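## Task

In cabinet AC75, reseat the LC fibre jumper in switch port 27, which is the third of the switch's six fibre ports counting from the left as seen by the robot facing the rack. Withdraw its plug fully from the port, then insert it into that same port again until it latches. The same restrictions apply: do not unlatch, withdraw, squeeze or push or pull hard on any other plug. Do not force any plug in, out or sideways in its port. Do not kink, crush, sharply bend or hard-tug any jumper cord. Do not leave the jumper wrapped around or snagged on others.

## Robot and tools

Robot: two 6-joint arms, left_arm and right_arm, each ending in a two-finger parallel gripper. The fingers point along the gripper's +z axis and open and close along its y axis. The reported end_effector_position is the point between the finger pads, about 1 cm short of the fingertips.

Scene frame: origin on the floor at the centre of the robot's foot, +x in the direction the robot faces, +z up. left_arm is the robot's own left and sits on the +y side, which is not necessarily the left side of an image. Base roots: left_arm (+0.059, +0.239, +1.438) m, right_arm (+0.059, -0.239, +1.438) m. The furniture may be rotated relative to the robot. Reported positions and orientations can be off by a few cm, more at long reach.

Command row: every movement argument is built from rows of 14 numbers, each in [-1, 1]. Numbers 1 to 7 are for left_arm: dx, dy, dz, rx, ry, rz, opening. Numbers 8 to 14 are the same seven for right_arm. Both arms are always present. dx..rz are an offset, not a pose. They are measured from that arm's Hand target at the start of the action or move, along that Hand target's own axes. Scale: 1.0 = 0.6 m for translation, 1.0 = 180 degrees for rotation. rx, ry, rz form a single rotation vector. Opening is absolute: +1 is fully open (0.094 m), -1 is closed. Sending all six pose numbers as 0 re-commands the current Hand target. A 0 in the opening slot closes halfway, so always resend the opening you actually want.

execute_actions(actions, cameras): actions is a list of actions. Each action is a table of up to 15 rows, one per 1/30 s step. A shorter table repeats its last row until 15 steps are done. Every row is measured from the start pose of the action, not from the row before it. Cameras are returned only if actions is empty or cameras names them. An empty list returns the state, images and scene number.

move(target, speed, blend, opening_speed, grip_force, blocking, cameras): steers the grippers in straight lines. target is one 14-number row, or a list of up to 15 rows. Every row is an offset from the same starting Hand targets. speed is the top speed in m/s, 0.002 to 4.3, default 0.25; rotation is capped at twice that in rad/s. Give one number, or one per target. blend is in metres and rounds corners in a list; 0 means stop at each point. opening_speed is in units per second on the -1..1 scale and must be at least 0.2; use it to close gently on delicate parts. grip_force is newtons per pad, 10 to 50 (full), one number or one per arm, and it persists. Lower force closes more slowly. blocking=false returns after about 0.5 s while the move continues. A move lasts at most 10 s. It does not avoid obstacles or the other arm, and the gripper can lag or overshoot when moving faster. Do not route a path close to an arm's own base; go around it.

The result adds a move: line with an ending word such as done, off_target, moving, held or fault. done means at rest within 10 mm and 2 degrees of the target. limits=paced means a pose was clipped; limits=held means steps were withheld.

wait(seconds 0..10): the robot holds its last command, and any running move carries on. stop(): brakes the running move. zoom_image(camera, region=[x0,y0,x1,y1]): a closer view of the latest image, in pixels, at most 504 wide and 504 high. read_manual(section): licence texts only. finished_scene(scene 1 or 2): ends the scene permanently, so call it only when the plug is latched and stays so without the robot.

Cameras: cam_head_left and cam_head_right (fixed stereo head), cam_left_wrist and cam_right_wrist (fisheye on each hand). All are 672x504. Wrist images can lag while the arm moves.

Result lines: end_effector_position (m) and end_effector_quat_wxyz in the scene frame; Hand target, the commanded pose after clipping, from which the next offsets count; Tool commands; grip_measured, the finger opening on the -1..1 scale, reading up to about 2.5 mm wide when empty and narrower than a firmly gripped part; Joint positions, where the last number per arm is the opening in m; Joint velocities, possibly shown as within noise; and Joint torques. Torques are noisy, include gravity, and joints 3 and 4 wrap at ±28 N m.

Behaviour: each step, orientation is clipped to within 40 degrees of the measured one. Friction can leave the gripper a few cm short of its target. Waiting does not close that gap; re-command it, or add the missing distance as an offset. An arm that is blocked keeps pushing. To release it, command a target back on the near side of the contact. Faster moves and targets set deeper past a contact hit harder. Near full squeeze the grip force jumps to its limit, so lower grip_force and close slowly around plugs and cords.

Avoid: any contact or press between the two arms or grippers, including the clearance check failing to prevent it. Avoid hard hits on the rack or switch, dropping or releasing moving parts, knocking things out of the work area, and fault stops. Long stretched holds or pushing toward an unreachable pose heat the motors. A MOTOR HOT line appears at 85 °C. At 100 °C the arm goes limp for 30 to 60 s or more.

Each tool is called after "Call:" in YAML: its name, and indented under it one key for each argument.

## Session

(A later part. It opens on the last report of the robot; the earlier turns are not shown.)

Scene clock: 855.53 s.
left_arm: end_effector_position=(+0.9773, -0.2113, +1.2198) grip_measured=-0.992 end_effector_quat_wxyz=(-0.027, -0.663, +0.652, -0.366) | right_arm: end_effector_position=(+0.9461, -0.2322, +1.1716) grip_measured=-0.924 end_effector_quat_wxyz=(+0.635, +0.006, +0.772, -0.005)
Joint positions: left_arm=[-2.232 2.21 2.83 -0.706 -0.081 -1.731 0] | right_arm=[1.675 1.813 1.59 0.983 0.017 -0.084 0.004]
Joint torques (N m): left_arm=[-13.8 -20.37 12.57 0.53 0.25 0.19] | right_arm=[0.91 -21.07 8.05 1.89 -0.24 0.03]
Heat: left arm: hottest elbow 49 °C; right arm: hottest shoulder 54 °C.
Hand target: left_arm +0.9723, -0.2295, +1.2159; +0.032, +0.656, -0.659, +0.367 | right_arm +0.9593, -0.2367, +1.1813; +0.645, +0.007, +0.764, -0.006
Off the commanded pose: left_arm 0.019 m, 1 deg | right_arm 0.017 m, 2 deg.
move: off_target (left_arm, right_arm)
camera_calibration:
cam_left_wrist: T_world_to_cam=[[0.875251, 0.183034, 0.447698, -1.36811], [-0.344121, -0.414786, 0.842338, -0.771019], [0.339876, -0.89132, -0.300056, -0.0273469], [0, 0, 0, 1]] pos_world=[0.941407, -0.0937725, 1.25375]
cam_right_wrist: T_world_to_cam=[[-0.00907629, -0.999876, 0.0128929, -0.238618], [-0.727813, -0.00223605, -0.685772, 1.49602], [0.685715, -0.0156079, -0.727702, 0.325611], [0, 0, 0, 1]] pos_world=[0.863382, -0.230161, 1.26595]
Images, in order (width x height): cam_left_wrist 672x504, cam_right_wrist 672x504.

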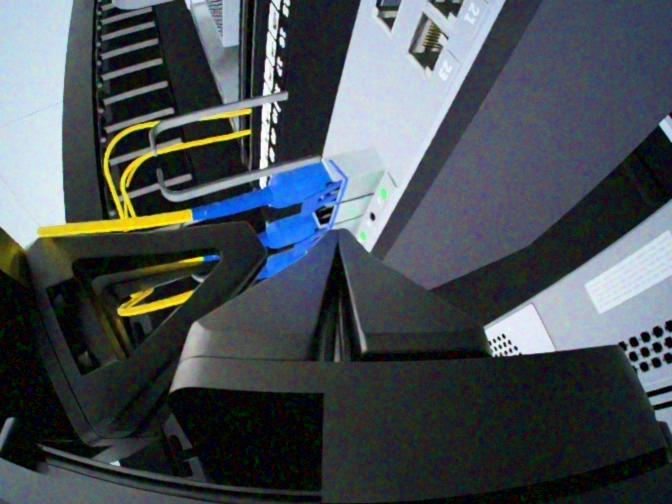

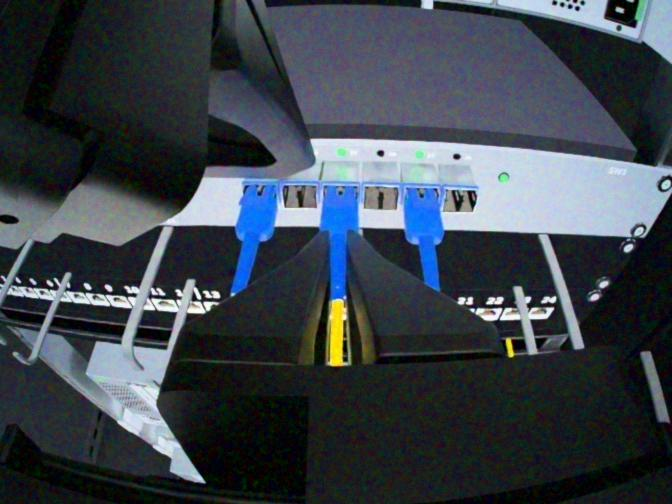

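Call:
move:
  target: [0.0123,0.021,0.0007,0,0,0,-1, 0,0,0,0,0,0,-1]
  speed: 0.05
  cameras: ["cam_left_wrist","cam_right_wrist"]

Call:
zoom_image:
  camera: "cam_right_wrist"
  region: [200, 130, 480, 340]

Call:
zoom_image:
  camera: "cam_left_wrist"
  region: [200, 110, 460, 305]

Scene clock: 867.57 s.
left_arm: end_effector_position=(+0.9672, -0.2229, +1.2103) grip_measured=-0.992 end_effector_quat_wxyz=(-0.028, -0.663, +0.655, -0.361) | right_arm: end_effector_position=(+0.9461, -0.2322, +1.1716) grip_measured=-0.924 end_effector_quat_wxyz=(+0.635, +0.006, +0.772, -0.005)
Joint positions: left_arm=[-2.244 2.21 2.793 -0.68 -0.097 -1.731 0] | right_arm=[1.675 1.813 1.59 0.983 0.017 -0.084 0.004]
Joint torques (N m): left_arm=[-14.04 -23.41 6.05 1.88 0.29 0.15] | right_arm=[0.91 -20.89 7.95 1.94 -0.26 0.03]
Heat: left arm: hottest elbow 51 °C; right arm: hottest shoulder 54 °C.
Hand target: left_arm +0.9603, -0.2377, +1.2140; +0.032, +0.656, -0.659, +0.367 | right_arm +0.9593, -0.2367, +1.1813; +0.645, +0.007, +0.764, -0.006
Off the commanded pose: left_arm 0.017 m, 1 deg | right_arm 0.017 m, 2 deg.
move: off_target (left_arm, right_arm)
camera_calibration:
cam_left_wrist: T_world_to_cam=[[0.879598, 0.176277, 0.441853, -1.35152], [-0.339164, -0.418918, 0.842303, -0.776935], [0.333579, -0.890749, -0.308693, -0.0204852], [0, 0, 0, 1]] pos_world=[0.932121, -0.105477, 1.24526]
cam_right_wrist: T_world_to_cam=[[-0.00907629, -0.999876, 0.0128929, -0.238618], [-0.727813, -0.00223605, -0.685772, 1.49602], [0.685715, -0.0156079, -0.727702, 0.325611], [0, 0, 0, 1]] pos_world=[0.863382, -0.230161, 1.26595]
Images, in order (width x height): cam_left_wrist 672x504, cam_right_wrist 672x504.

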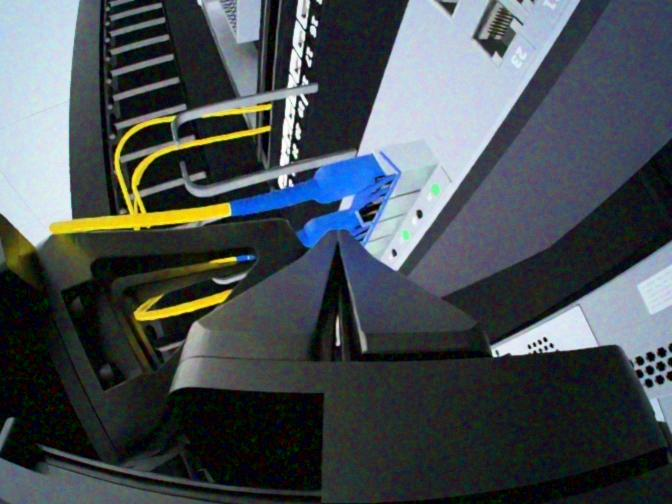

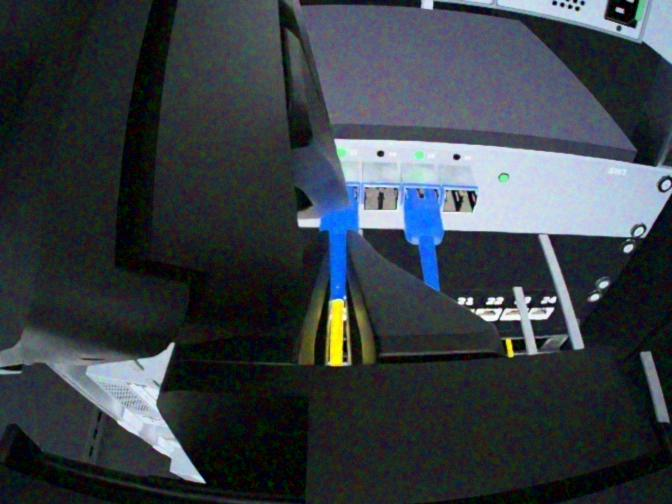

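Scaled by 1.800 from the camera's 672x504 image, which has a finer 960x720 frame.

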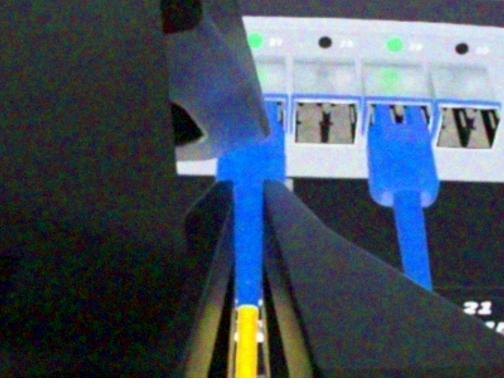

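Scaled by 1.938 from the camera's 672x504 image, which has a finer 960x720 frame.

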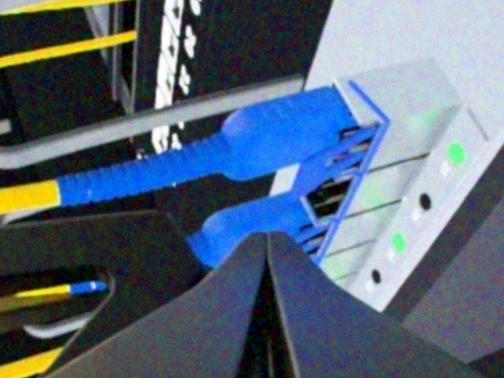

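Call:
move:
  target: [-0.0093,-0.009,0.017,0,0,0,-1, 0,0,0,0,0,0,-1]
  speed: 0.03
  cameras: ["cam_left_wrist","cam_right_wrist"]

Call:
zoom_image:
  camera: "cam_right_wrist"
  region: [200, 130, 480, 340]

Call:
zoom_image:
  camera: "cam_left_wrist"
  region: [200, 110, 460, 305]

Scene clock: 882.73 s.
left_arm: end_effector_position=(+0.9670, -0.2245, +1.2092) grip_measured=-0.992 end_effector_quat_wxyz=(-0.032, -0.662, +0.656, -0.360) | right_arm: end_effector_position=(+0.9463, -0.2322, +1.1717) grip_measured=-0.924 end_effector_quat_wxyz=(+0.636, +0.006, +0.772, -0.005)
Joint positions: left_arm=[-2.244 2.245 2.862 -0.721 -0.092 -1.731 0] | right_arm=[1.675 1.813 1.591 0.983 0.017 -0.084 0.004]
Joint torques (N m): left_arm=[-13.63 -19.55 13.05 1.68 0.6 0.19] | right_arm=[1.38 -20.95 8.05 1.91 -0.26 0.02]
Heat: left arm: hottest elbow 48 °C; right arm: hottest shoulder 54 °C.
Hand target: left_arm +0.9701, -0.2378, +1.2058; +0.032, +0.656, -0.659, +0.367 | right_arm +0.9593, -0.2367, +1.1814; +0.645, +0.007, +0.764, -0.006
Off the commanded pose: left_arm 0.014 m, 1 deg | right_arm 0.017 m, 1 deg.
elbow stopped short (left arm): the move would have taken joint 3 (elbow) straighter than the controller allows.
move: off_target (left_arm, right_arm)
camera_calibration:
cam_left_wrist: T_world_to_cam=[[0.883054, 0.171956, 0.436631, -1.34862], [-0.336947, -0.415272, 0.844994, -0.781333], [0.326622, -0.893297, -0.308768, -0.01591], [0, 0, 0, 1]] pos_world=[0.932837, -0.106775, 1.24416]
cam_right_wrist: T_world_to_cam=[[-0.00915476, -0.999876, 0.0128214, -0.238461], [-0.727572, -0.00213535, -0.686028, 1.49637], [0.68597, -0.0156089, -0.727462, 0.325164], [0, 0, 0, 1]] pos_world=[0.863482, -0.230161, 1.26615]
Images, in order (width x height): cam_left_wrist 672x504, cam_right_wrist 672x504.

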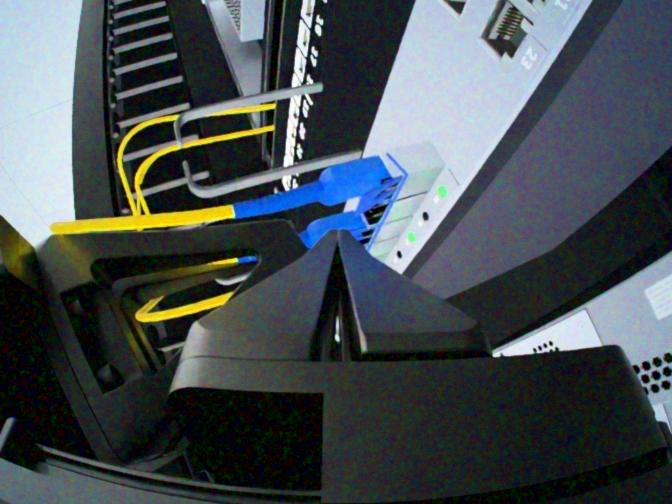

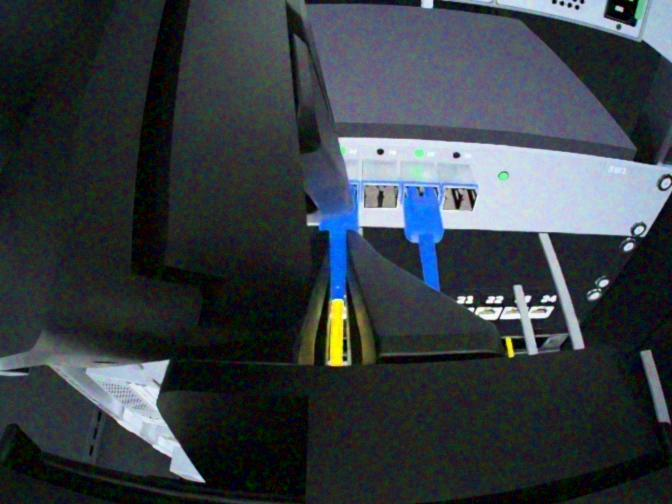

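Scaled by 1.800 from the camera's 672x504 image, which has a finer 960x720 frame.

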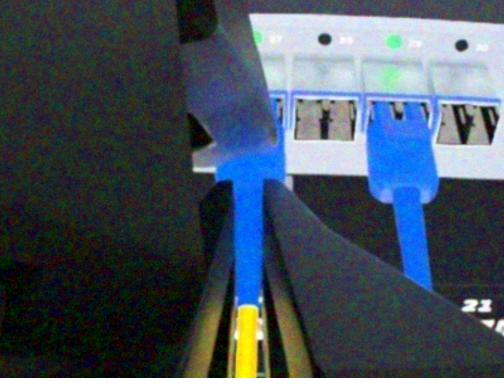

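Scaled by 1.938 from the camera's 672x504 image, which has a finer 960x720 frame.

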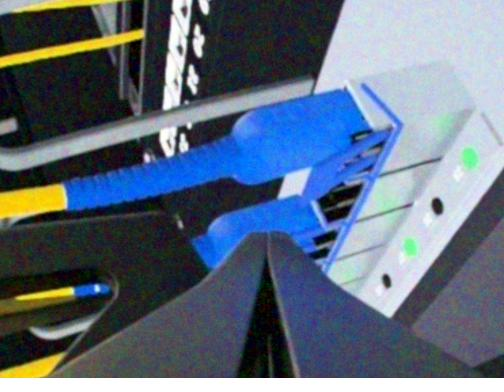

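Call:
move:
  target: [-0.0072,-0.0035,0.0062,0.0163,0.0025,0.0102,-1, 0,0,0,0,0,0,-1]
  speed: 0.03
  cameras: ["cam_left_wrist","cam_right_wrist"]

Call:
zoom_image:
  camera: "cam_right_wrist"
  region: [200, 130, 480, 340]

Call:
zoom_image:
  camera: "cam_left_wrist"
  region: [200, 110, 460, 305]

Scene clock: 903.80 s.
left_arm: end_effector_position=(+0.9675, -0.2247, +1.2096) grip_measured=-0.992 end_effector_quat_wxyz=(-0.026, -0.653, +0.665, -0.362) | right_arm: end_effector_position=(+0.9463, -0.2322, +1.1717) grip_measured=-0.924 end_effector_quat_wxyz=(+0.636, +0.006, +0.772, -0.005)
Joint positions: left_arm=[-2.244 2.245 2.862 -0.718 -0.091 -1.702 0] | right_arm=[1.675 1.813 1.591 0.983 0.017 -0.084 0.004]
Joint torques (N m): left_arm=[-12.92 -20.54 9.13 3.99 0.8 0.24] | right_arm=[0.79 -20.89 8.01 1.89 -0.25 0.04]
Heat: left arm: hottest elbow 52 °C; right arm: hottest shoulder 54 °C.
Hand target: left_arm +0.9742, -0.2358, +1.2017; +0.012, +0.645, -0.660, +0.386 | right_arm +0.9593, -0.2367, +1.1814; +0.645, +0.007, +0.764, -0.006
Off the commanded pose: left_arm 0.015 m, 3 deg | right_arm 0.017 m, 1 deg.
move: off_target (left_arm, right_arm)
camera_calibration:
cam_left_wrist: T_world_to_cam=[[0.87875, 0.149013, 0.453425, -1.37052], [-0.359822, -0.417319, 0.83449, -0.747203], [0.313572, -0.89646, -0.3131, 0.00102057], [0, 0, 0, 1]] pos_world=[0.935167, -0.106681, 1.24528]
cam_right_wrist: T_world_to_cam=[[-0.00915476, -0.999876, 0.0128214, -0.238461], [-0.727572, -0.00213535, -0.686028, 1.49637], [0.68597, -0.0156089, -0.727462, 0.325164], [0, 0, 0, 1]] pos_world=[0.863482, -0.230161, 1.26615]
Images, in order (width x height): cam_left_wrist 672x504, cam_right_wrist 672x504.

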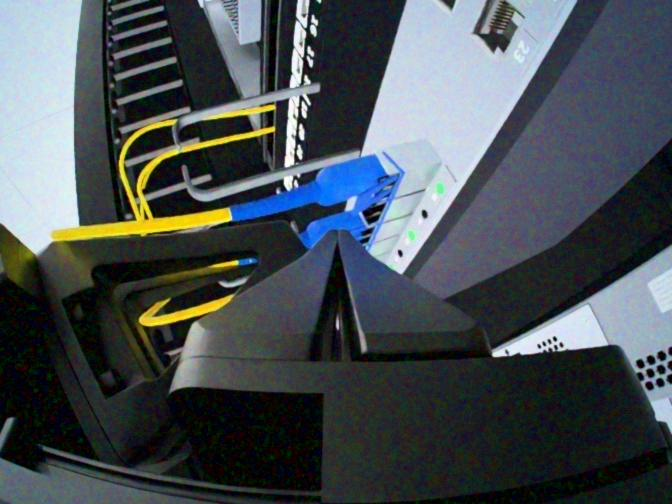

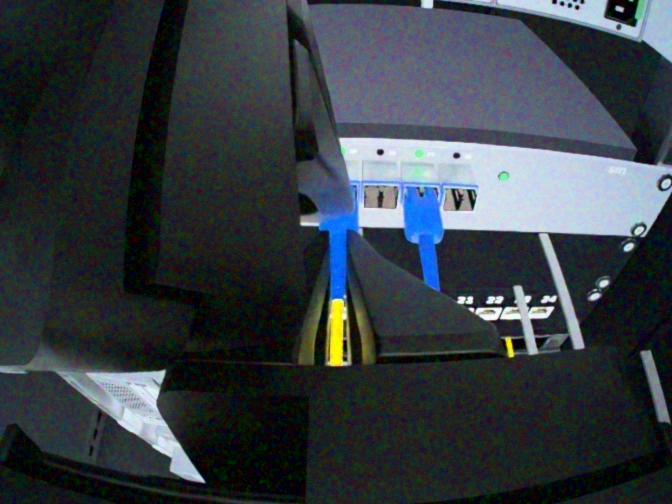

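Scaled by 1.800 from the camera's 672x504 image, which has a finer 960x720 frame.

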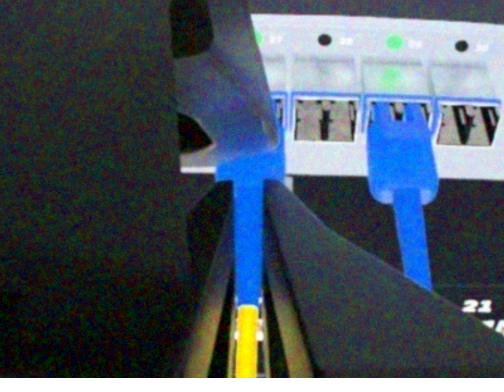

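Scaled by 1.938 from the camera's 672x504 image, which has a finer 960x720 frame.

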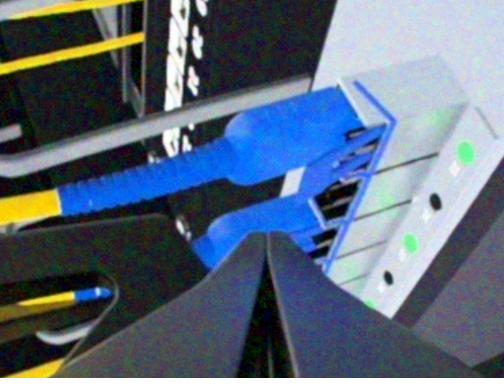

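Call:
move:
  target: [-0.0085,-0.0087,0.0093,0,0,0,-1, 0,0,0,0,0,0,-1]
  speed: 0.03
  cameras: ["cam_left_wrist","cam_right_wrist"]

Call:
zoom_image:
  camera: "cam_right_wrist"
  region: [200, 130, 480, 340]

Call:
zoom_image:
  camera: "cam_left_wrist"
  region: [200, 110, 460, 305]

Scene clock: 914.67 s.
left_arm: end_effector_position=(+0.9670, -0.2256, +1.2094) grip_measured=-0.992 end_effector_quat_wxyz=(-0.028, -0.651, +0.666, -0.363) | right_arm: end_effector_position=(+0.9463, -0.2322, +1.1717) grip_measured=-0.924 end_effector_quat_wxyz=(+0.636, +0.006, +0.772, -0.005)
Joint positions: left_arm=[-2.244 2.246 2.862 -0.718 -0.086 -1.699 0] | right_arm=[1.675 1.813 1.591 0.983 0.017 -0.084 0.004]
Joint torques (N m): left_arm=[-12.34 -18.67 13.16 3.84 1.04 0.28] | right_arm=[0.97 -20.84 8.08 1.85 -0.26 0.02]
Heat: left arm: hottest elbow 51 °C; right arm: hottest shoulder 54 °C.
Hand target: left_arm +0.9823, -0.2338, +1.1979; +0.012, +0.645, -0.660, +0.386 | right_arm +0.9593, -0.2367, +1.1814; +0.645, +0.007, +0.764, -0.006
Off the commanded pose: left_arm 0.021 m, 3 deg | right_arm 0.017 m, 1 deg.
elbow stopped short (left arm): the move would have taken joint 3 (elbow) straighter than the controller allows.
move: off_target (left_arm, right_arm)
camera_calibration:
cam_left_wrist: T_world_to_cam=[[0.879017, 0.145677, 0.453991, -1.37153], [-0.362798, -0.413461, 0.835121, -0.744616], [0.309365, -0.898793, -0.310588, 0.000880073], [0, 0, 0, 1]] pos_world=[0.935176, -0.107279, 1.24478]
cam_right_wrist: T_world_to_cam=[[-0.00915476, -0.999876, 0.0128214, -0.238461], [-0.727572, -0.00213535, -0.686028, 1.49637], [0.68597, -0.0156089, -0.727462, 0.325164], [0, 0, 0, 1]] pos_world=[0.863482, -0.230161, 1.26615]
Images, in order (width x height): cam_left_wrist 672x504, cam_right_wrist 672x504.

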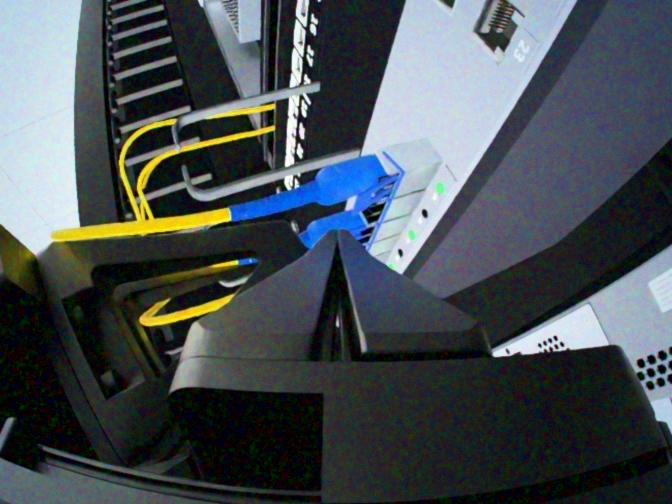

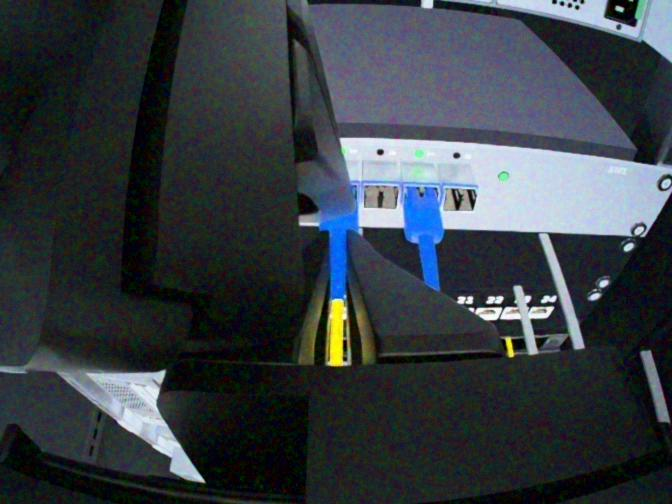

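Scaled by 1.800 from the camera's 672x504 image, which has a finer 960x720 frame.

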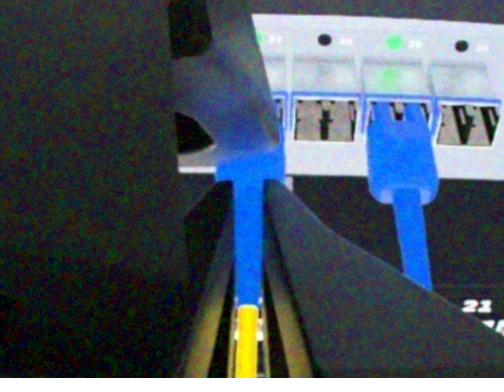

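Scaled by 1.938 from the camera's 672x504 image, which has a finer 960x720 frame.

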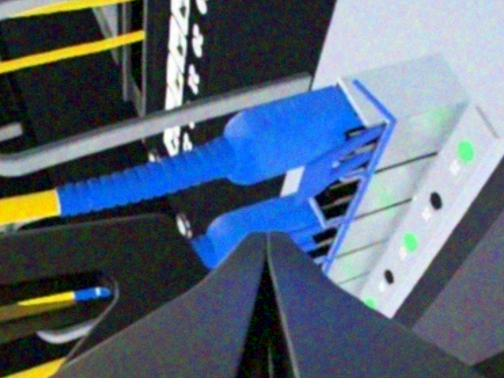

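Call:
move:
  target: [-0.0034,0.0033,0.0047,0.0187,0.0029,0.0117,-1, 0,0,0,0,0,0,-1]
  speed: 0.03
  cameras: ["cam_left_wrist","cam_right_wrist"]

Call:
zoom_image:
  camera: "cam_right_wrist"
  region: [200, 130, 480, 340]

Call:
zoom_image:
  camera: "cam_left_wrist"
  region: [200, 110, 460, 305]

Scene clock: 955.87 s.
left_arm: end_effector_position=(+0.9679, -0.2262, +1.2091) grip_measured=-0.992 end_effector_quat_wxyz=(-0.021, -0.642, +0.673, -0.366) | right_arm: end_effector_position=(+0.9467, -0.2321, +1.1714) grip_measured=-0.924 end_effector_quat_wxyz=(+0.635, +0.006, +0.772, -0.005)
Joint positions: left_arm=[-2.244 2.246 2.859 -0.708 -0.086 -1.673 0] | right_arm=[1.675 1.814 1.593 0.981 0.017 -0.084 0.004]
Joint torques (N m): left_arm=[-12.22 -20.6 7.45 6.05 1.15 0.38] | right_arm=[0.91 -21.13 7.95 1.92 -0.25 0.04]
Heat: left arm: hottest elbow 55 °C; right arm: hottest shoulder 54 °C.
Hand target: left_arm +0.9822, -0.2339, +1.1936; -0.011, +0.631, -0.660, +0.409 | right_arm +0.9593, -0.2367, +1.1813; +0.645, +0.007, +0.764, -0.006
Off the commanded pose: left_arm 0.022 m, 6 deg | right_arm 0.017 m, 2 deg.
move: off_target (left_arm, right_arm)
camera_calibration:
cam_left_wrist: T_world_to_cam=[[0.872425, 0.128148, 0.471649, -1.39097], [-0.384752, -0.415025, 0.824451, -0.710502], [0.301398, -0.90074, -0.312773, 0.00981461], [0, 0, 0, 1]] pos_world=[0.937194, -0.107785, 1.2449]
cam_right_wrist: T_world_to_cam=[[-0.00907176, -0.999876, 0.0128958, -0.238618], [-0.728104, -0.00223468, -0.685463, 1.49625], [0.685407, -0.0156078, -0.727993, 0.325762], [0, 0, 0, 1]] pos_world=[0.863982, -0.230161, 1.26585]
Images, in order (width x height): cam_left_wrist 672x504, cam_right_wrist 672x504.

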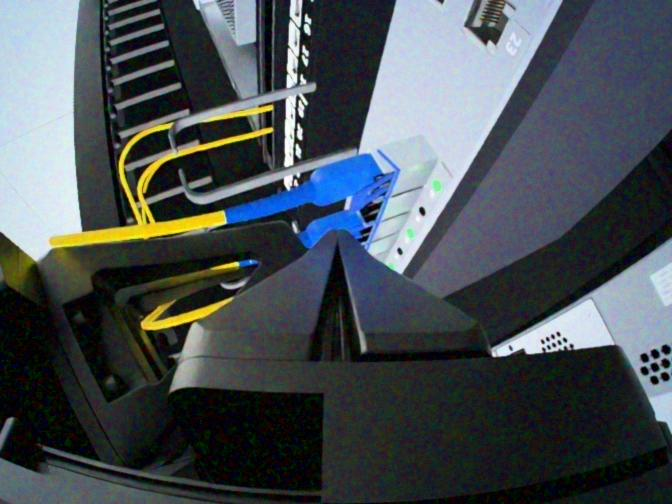

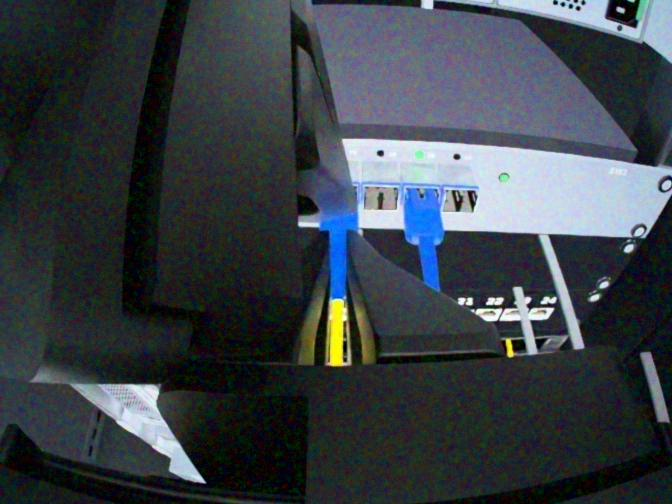

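Scaled by 1.800 from the camera's 672x504 image, which has a finer 960x720 frame.

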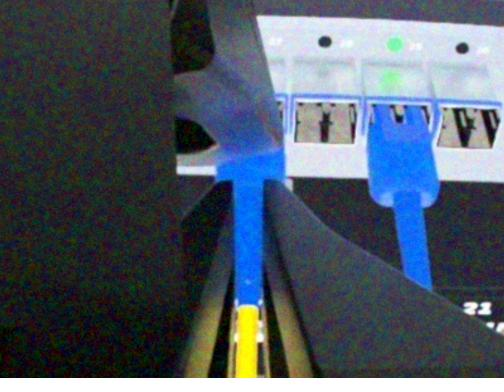

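Scaled by 1.938 from the camera's 672x504 image, which has a finer 960x720 frame.

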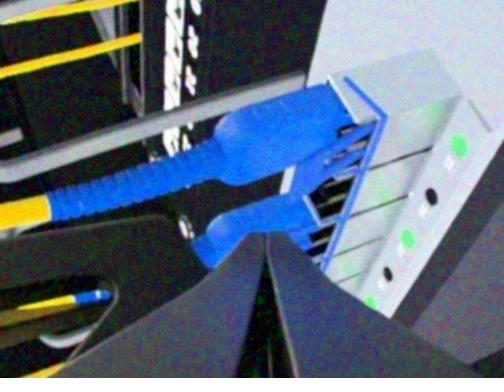

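Call:
move:
  target: [-0.0048,0.0228,0.0023,0,0,0,-1, 0,0,0,0,0,0,-1]
  speed: 0.03
  cameras: ["cam_left_wrist","cam_right_wrist"]

Call:
zoom_image:
  camera: "cam_right_wrist"
  region: [200, 130, 480, 340]

Call:
zoom_image:
  camera: "cam_left_wrist"
  region: [260, 130, 460, 280]

Scene clock: 983.03 s.
left_arm: end_effector_position=(+0.9673, -0.2264, +1.2111) grip_measured=-0.992 end_effector_quat_wxyz=(-0.011, -0.642, +0.663, -0.385) | right_arm: end_effector_position=(+0.9466, -0.2329, +1.1711) grip_measured=-0.925 end_effector_quat_wxyz=(+0.635, +0.004, +0.772, -0.006)
Joint positions: left_arm=[-2.244 2.149 2.646 -0.545 -0.078 -1.673 0] | right_arm=[1.673 1.814 1.593 0.981 0.015 -0.087 0.004]
Joint torques (N m): left_arm=[-11.81 -19.37 7.09 5.29 1.01 0.4] | right_arm=[1.26 -20.84 7.91 1.87 -0.15 0.05]
Heat: left arm: hottest elbow 51 °C; right arm: hottest shoulder 57 °C.
Hand target: left_arm +0.9724, -0.2338, +1.1840; -0.011, +0.631, -0.660, +0.409 | right_arm +0.9593, -0.2368, +1.1812; +0.645, +0.008, +0.764, -0.006
Off the commanded pose: left_arm 0.029 m, 4 deg | right_arm 0.017 m, 2 deg.
move: off_target (left_arm, right_arm)
camera_calibration:
cam_left_wrist: T_world_to_cam=[[0.851158, 0.155234, 0.501431, -1.40081], [-0.407765, -0.406005, 0.817855, -0.68014], [0.330543, -0.90059, -0.282275, -0.0546151], [0, 0, 0, 1]] pos_world=[0.933029, -0.107872, 1.24325]
cam_right_wrist: T_world_to_cam=[[-0.00736549, -0.999827, 0.0170855, -0.245879], [-0.728362, -0.00634271, -0.685163, 1.49486], [0.685152, -0.017491, -0.72819, 0.325636], [0, 0, 0, 1]] pos_world=[0.86388, -0.23066, 1.26555]
Images, in order (width x height): cam_left_wrist 672x504, cam_right_wrist 672x504.

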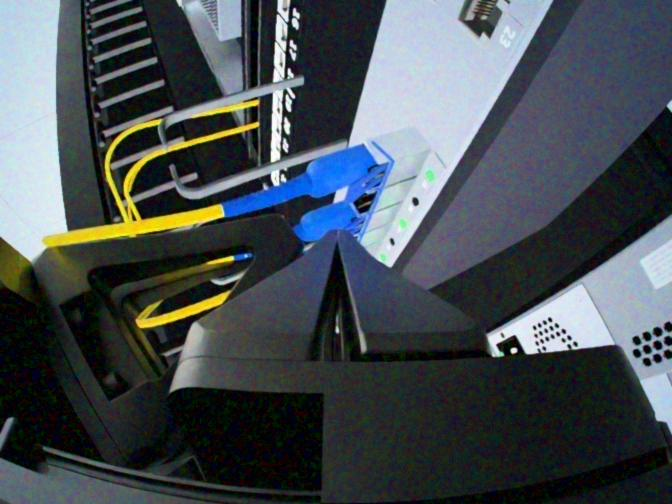

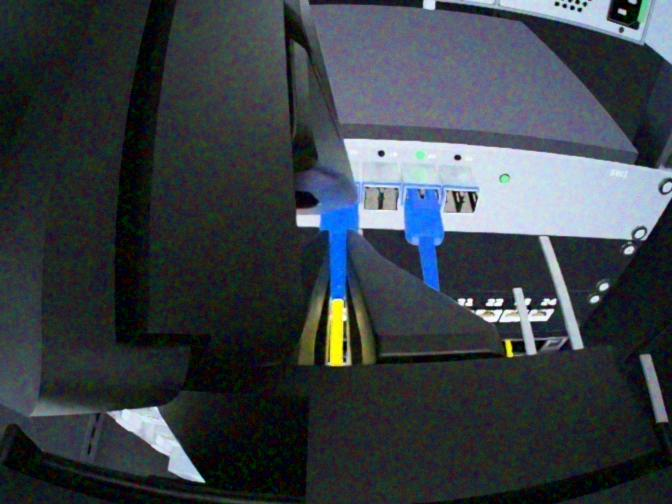

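Scaled by 1.800 from the camera's 672x504 image, which has a finer 960x720 frame.

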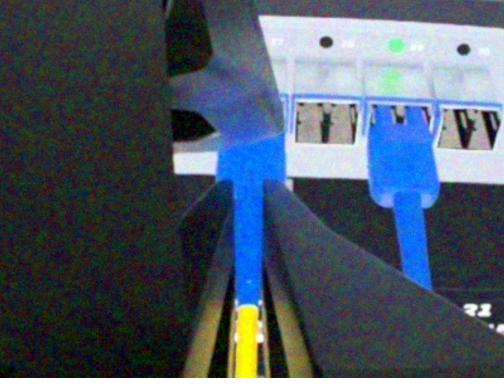

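Scaled by 2.520 from the camera's 672x504 image, which has a finer 960x720 frame.

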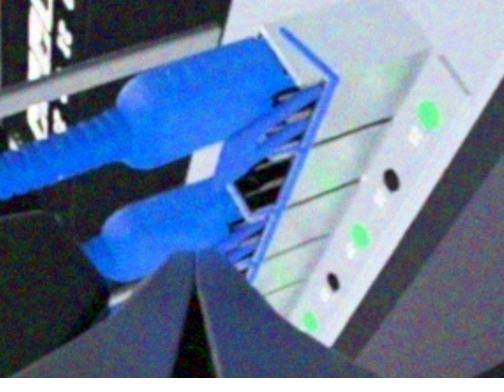

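Call:
move:
  target: [-0.0084,0.0092,0.0111,-0.014,-0.0022,-0.0088,-1, 0,0,0,0,0,0,-1]
  speed: 0.03
  cameras: ["cam_left_wrist","cam_right_wrist"]

Call:
zoom_image:
  camera: "cam_right_wrist"
  region: [200, 130, 480, 340]

Call:
zoom_image:
  camera: "cam_left_wrist"
  region: [260, 130, 460, 280]

Scene clock: 1005.93 s.
left_arm: end_effector_position=(+0.9671, -0.2262, +1.2114) grip_measured=-0.992 end_effector_quat_wxyz=(-0.013, -0.642, +0.662, -0.387) | right_arm: end_effector_position=(+0.9466, -0.2329, +1.1711) grip_measured=-0.925 end_effector_quat_wxyz=(+0.635, +0.004, +0.772, -0.006)
Joint positions: left_arm=[-2.243 2.144 2.635 -0.537 -0.072 -1.677 0] | right_arm=[1.673 1.814 1.593 0.981 0.015 -0.087 0.004]
Joint torques (N m): left_arm=[-11.4 -17.26 12.77 2.71 0.97 0.12] | right_arm=[0.85 -21.13 7.88 1.95 -0.18 0.06]
Heat: left arm: hottest elbow 49 °C; right arm: hottest shoulder 59 °C.
Hand target: left_arm +0.9723, -0.2339, +1.1738; +0.006, +0.641, -0.660, +0.392 | right_arm +0.9593, -0.2368, +1.1812; +0.645, +0.008, +0.764, -0.006
Off the commanded pose: left_arm 0.039 m, 1 deg | right_arm 0.017 m, 2 deg.
move: off_target (left_arm, right_arm)
camera_calibration:
cam_left_wrist: T_world_to_cam=[[0.850979, 0.159521, 0.500388, -1.39842], [-0.407439, -0.40068, 0.82064, -0.682911], [0.331405, -0.902224, -0.275975, -0.0631955], [0, 0, 0, 1]] pos_world=[0.932727, -0.107568, 1.24274]
cam_right_wrist: T_world_to_cam=[[-0.00736549, -0.999827, 0.0170855, -0.245879], [-0.728362, -0.00634271, -0.685163, 1.49486], [0.685152, -0.017491, -0.72819, 0.325636], [0, 0, 0, 1]] pos_world=[0.86388, -0.23066, 1.26555]
Images, in order (width x height): cam_left_wrist 672x504, cam_right_wrist 672x504.

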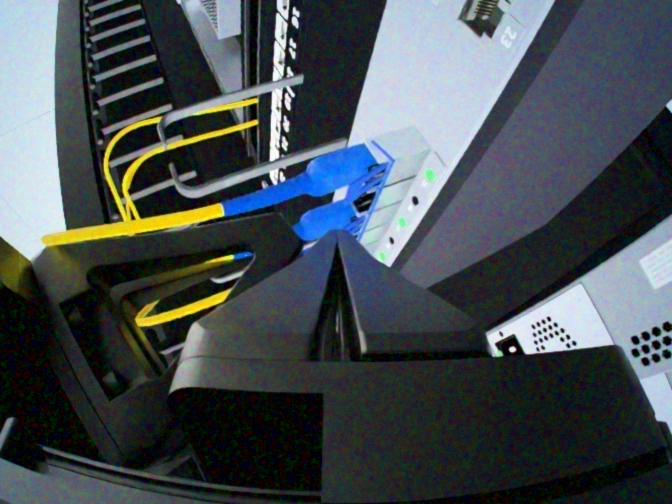

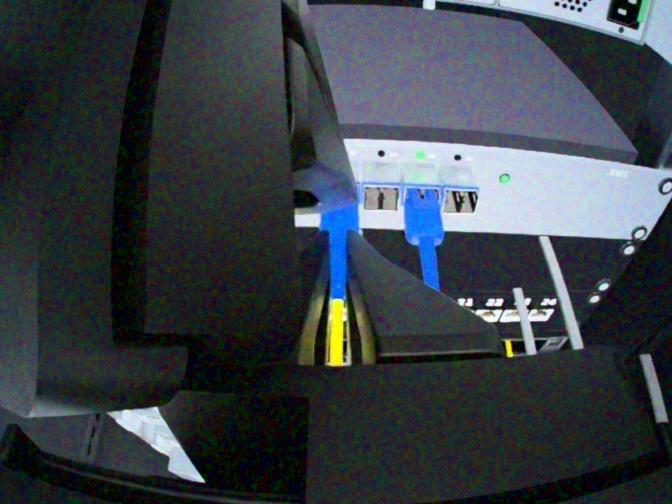

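Scaled by 1.800 from the camera's 672x504 image, which has a finer 960x720 frame.

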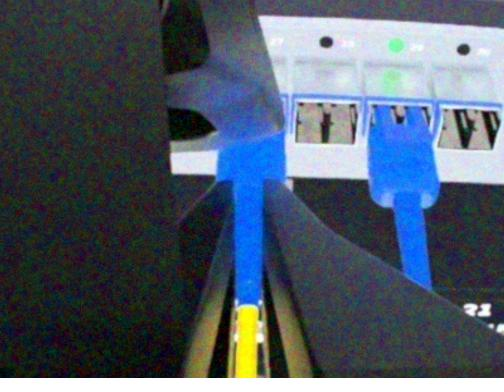

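Scaled by 2.520 from the camera's 672x504 image, which has a finer 960x720 frame.

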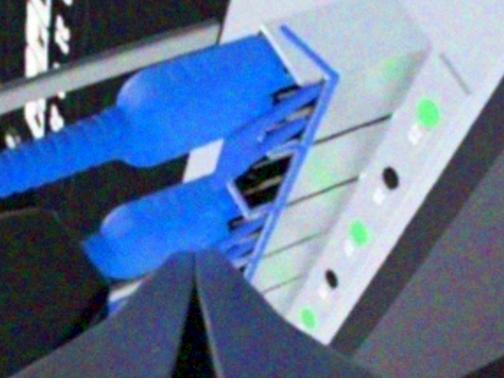

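Call:
move:
  target: [-0.0068,0.0068,0.0094,0,0,0,-1, 0,0,0,0,0,0,-1]
  speed: 0.03
  cameras: ["cam_left_wrist","cam_right_wrist"]

Call:
zoom_image:
  camera: "cam_right_wrist"
  region: [200, 130, 480, 340]

Call:
zoom_image:
  camera: "cam_left_wrist"
  region: [260, 130, 460, 280]

Scene clock: 1027.37 s.
left_arm: end_effector_position=(+0.9672, -0.2260, +1.2112) grip_measured=-0.992 end_effector_quat_wxyz=(-0.016, -0.643, +0.660, -0.388) | right_arm: end_effector_position=(+0.9466, -0.2329, +1.1711) grip_measured=-0.925 end_effector_quat_wxyz=(+0.635, +0.004, +0.772, -0.006)
Joint positions: left_arm=[-2.241 2.144 2.635 -0.537 -0.066 -1.682 0] | right_arm=[1.673 1.814 1.593 0.981 0.015 -0.087 0.004]
Joint torques (N m): left_arm=[-10.7 -16.79 12.25 3.06 0.96 0.15] | right_arm=[0.85 -21.01 7.97 1.95 -0.19 0.07]
Heat: left arm: hottest elbow 52 °C; right arm: hottest shoulder 59 °C.
Hand target: left_arm +0.9724, -0.2339, +1.1657; +0.006, +0.641, -0.660, +0.392 | right_arm +0.9593, -0.2368, +1.1812; +0.645, +0.008, +0.764, -0.006
Off the commanded pose: left_arm 0.046 m, 1 deg | right_arm 0.017 m, 2 deg.
move: off_target (left_arm, right_arm)
camera_calibration:
cam_left_wrist: T_world_to_cam=[[0.852011, 0.163157, 0.497451, -1.39509], [-0.405124, -0.396359, 0.823877, -0.68776], [0.33159, -0.903482, -0.271604, -0.0688256], [0, 0, 0, 1]] pos_world=[0.932826, -0.107164, 1.24193]
cam_right_wrist: T_world_to_cam=[[-0.00736549, -0.999827, 0.0170855, -0.245879], [-0.728362, -0.00634271, -0.685163, 1.49486], [0.685152, -0.017491, -0.72819, 0.325636], [0, 0, 0, 1]] pos_world=[0.86388, -0.23066, 1.26555]
Images, in order (width x height): cam_left_wrist 672x504, cam_right_wrist 672x504.

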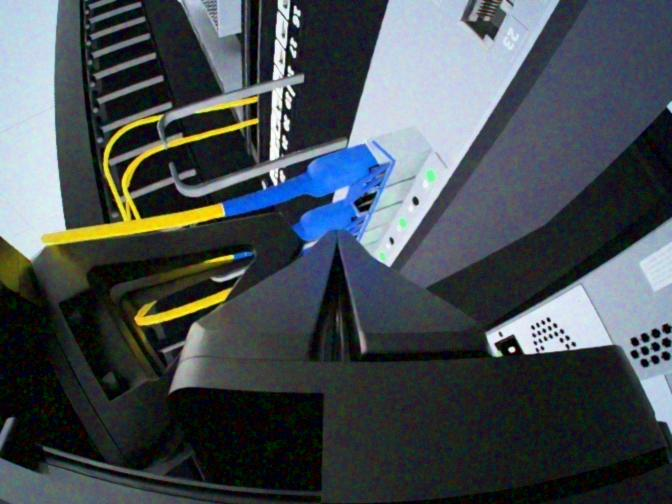

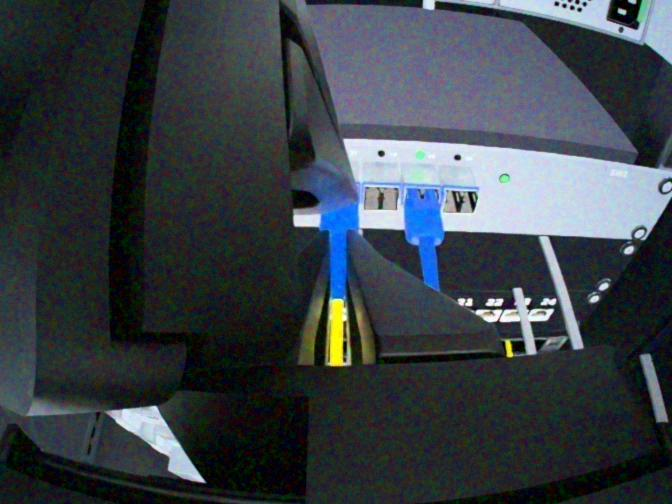

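Scaled by 1.800 from the camera's 672x504 image, which has a finer 960x720 frame.

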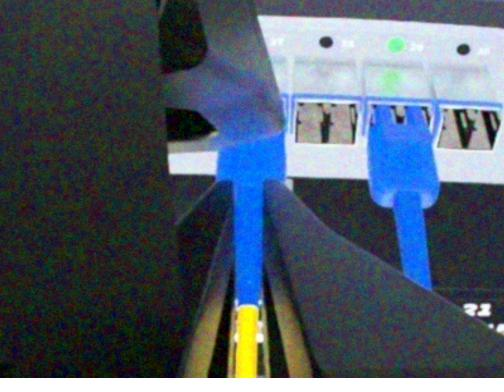

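Scaled by 2.520 from the camera's 672x504 image, which has a finer 960x720 frame.

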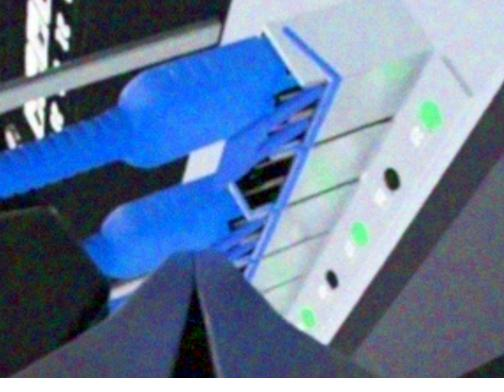

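Call:
move:
  target:
    - [0.0052,-0.0293,-0.1408,0,0,0,-1, 0,0,0,0,0,0,-1]
    - [0.0437,-0.0355,-0.0532,0,0,0,-1, 0,0,0,0,0,0,-1]
  speed: 0.1
  cameras: ["cam_left_wrist","cam_right_wrist"]

Call:
zoom_image:
  camera: "cam_right_wrist"
  region: [200, 130, 480, 340]

Call:
zoom_image:
  camera: "cam_left_wrist"
  region: [260, 130, 460, 280]

Scene clock: 1060.87 s.
left_arm: end_effector_position=(+0.9719, -0.2199, +1.2171) grip_measured=-0.992 end_effector_quat_wxyz=(-0.004, -0.647, +0.656, -0.390) | right_arm: end_effector_position=(+0.9466, -0.2331, +1.1712) grip_measured=-0.925 end_effector_quat_wxyz=(+0.635, +0.004, +0.772, -0.006)
Joint positions: left_arm=[-2.241 2.121 2.603 -0.509 -0.086 -1.683 0] | right_arm=[1.673 1.814 1.593 0.981 0.014 -0.086 0.004]
Joint torques (N m): left_arm=[-13.45 -19.72 12.05 0.83 0.26 0.16] | right_arm=[1.2 -20.89 8.01 1.91 -0.12 0.05]
Heat: left arm: hottest elbow 54 °C; right arm: hottest shoulder 59 °C.
Hand target: left_arm +0.9700, -0.2364, +1.2121; +0.006, +0.641, -0.660, +0.392 | right_arm +0.9593, -0.2370, +1.1813; +0.645, +0.007, +0.764, -0.006
Off the commanded pose: left_arm 0.017 m, 1 deg | right_arm 0.017 m, 2 deg.
move: off_target (left_arm, right_arm)
camera_calibration:
cam_left_wrist: T_world_to_cam=[[0.841522, 0.175971, 0.51076, -1.40621], [-0.407825, -0.413116, 0.814257, -0.677662], [0.354289, -0.893515, -0.27588, -0.0778635], [0, 0, 0, 1]] pos_world=[0.934575, -0.102073, 1.24855]
cam_right_wrist: T_world_to_cam=[[-0.00711967, -0.999843, 0.0162243, -0.245206], [-0.728018, -0.00593999, -0.685532, 1.49512], [0.685521, -0.0166924, -0.727861, 0.325084], [0, 0, 0, 1]] pos_world=[0.86388, -0.23086, 1.26555]
Images, in order (width x height): cam_left_wrist 672x504, cam_right_wrist 672x504.

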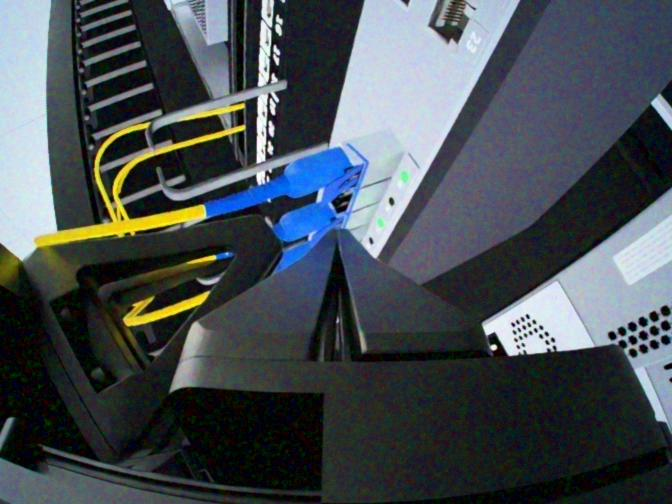

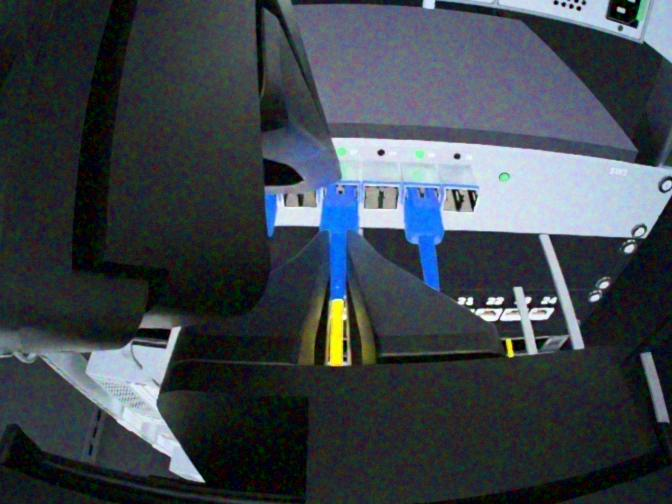

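Scaled by 1.800 from the camera's 672x504 image, which has a finer 960x720 frame.

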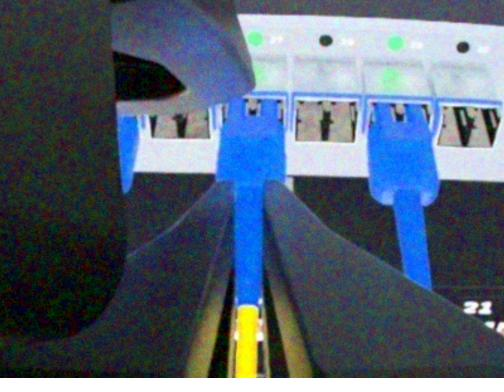

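Scaled by 2.520 from the camera's 672x504 image, which has a finer 960x720 frame.

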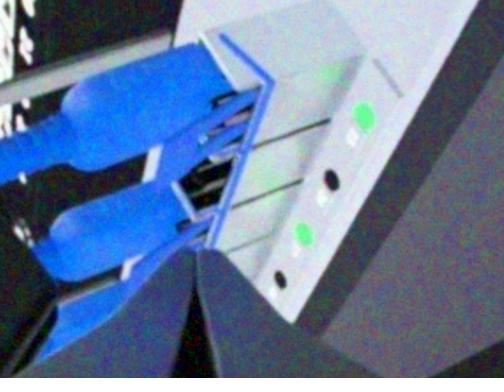

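Call:
move:
  target: [-0.0115,0.0113,0.0218,0,0,0,-1, 0,0,0,0,0,0,-1]
  speed: 0.03
  cameras: ["cam_left_wrist","cam_right_wrist"]

Call:
zoom_image:
  camera: "cam_right_wrist"
  region: [200, 130, 480, 340]

Call:
zoom_image:
  camera: "cam_left_wrist"
  region: [260, 130, 460, 280]

Scene clock: 1070.27 s.
left_arm: end_effector_position=(+0.9771, -0.2260, +1.2126) grip_measured=-0.992 end_effector_quat_wxyz=(-0.002, -0.646, +0.652, -0.397) | right_arm: end_effector_position=(+0.9466, -0.2331, +1.1712) grip_measured=-0.925 end_effector_quat_wxyz=(+0.635, +0.004, +0.772, -0.006)
Joint positions: left_arm=[-2.241 2.177 2.696 -0.531 -0.079 -1.683 0] | right_arm=[1.673 1.814 1.593 0.981 0.014 -0.086 0.004]
Joint torques (N m): left_arm=[-12.69 -19.43 11.81 0.75 0.46 0.17] | right_arm=[1.2 -21.13 7.84 1.96 -0.14 0.06]
Heat: left arm: hottest elbow 53 °C; right arm: hottest shoulder 59 °C.
Hand target: left_arm +0.9719, -0.2384, +1.1960; +0.006, +0.641, -0.660, +0.392 | right_arm +0.9593, -0.2370, +1.1813; +0.645, +0.007, +0.764, -0.006
Off the commanded pose: left_arm 0.021 m, 1 deg | right_arm 0.017 m, 2 deg.
move: off_target (left_arm, right_arm)
camera_calibration:
cam_left_wrist: T_world_to_cam=[[0.834447, 0.184261, 0.519372, -1.40888], [-0.416315, -0.406735, 0.813172, -0.663355], [0.361082, -0.894771, -0.262688, -0.109366], [0, 0, 0, 1]] pos_world=[0.938959, -0.108067, 1.24242]
cam_right_wrist: T_world_to_cam=[[-0.00711967, -0.999843, 0.0162243, -0.245206], [-0.728018, -0.00593999, -0.685532, 1.49512], [0.685521, -0.0166924, -0.727861, 0.325084], [0, 0, 0, 1]] pos_world=[0.86388, -0.23086, 1.26555]
Images, in order (width x height): cam_left_wrist 672x504, cam_right_wrist 672x504.

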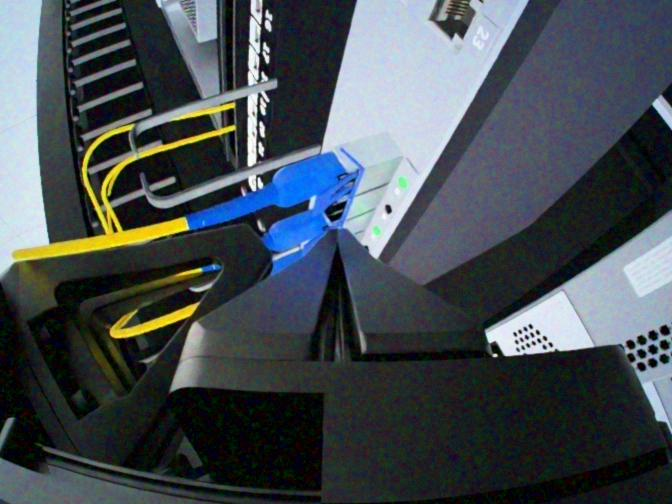

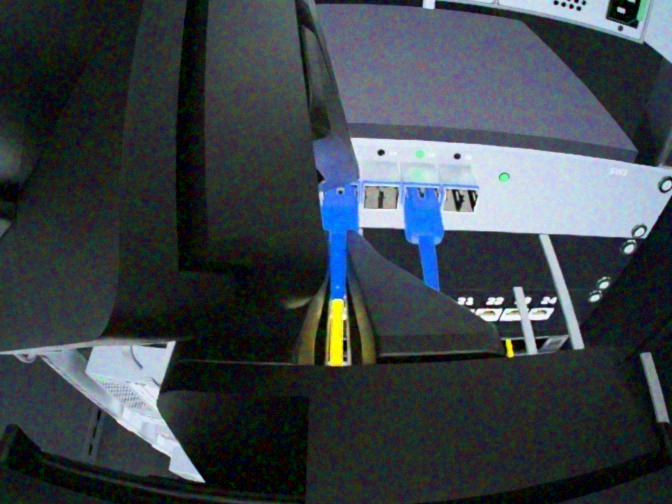

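Scaled by 1.800 from the camera's 672x504 image, which has a finer 960x720 frame.

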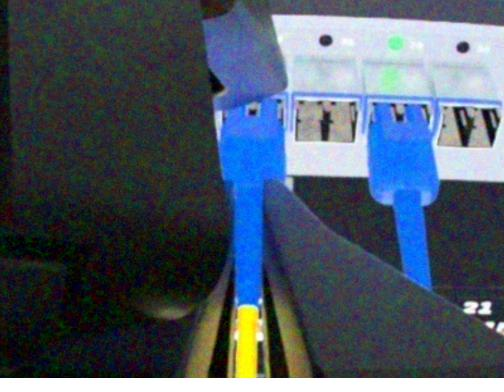

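Scaled by 2.520 from the camera's 672x504 image, which has a finer 960x720 frame.

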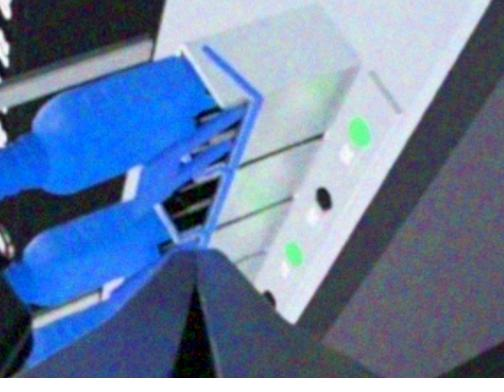

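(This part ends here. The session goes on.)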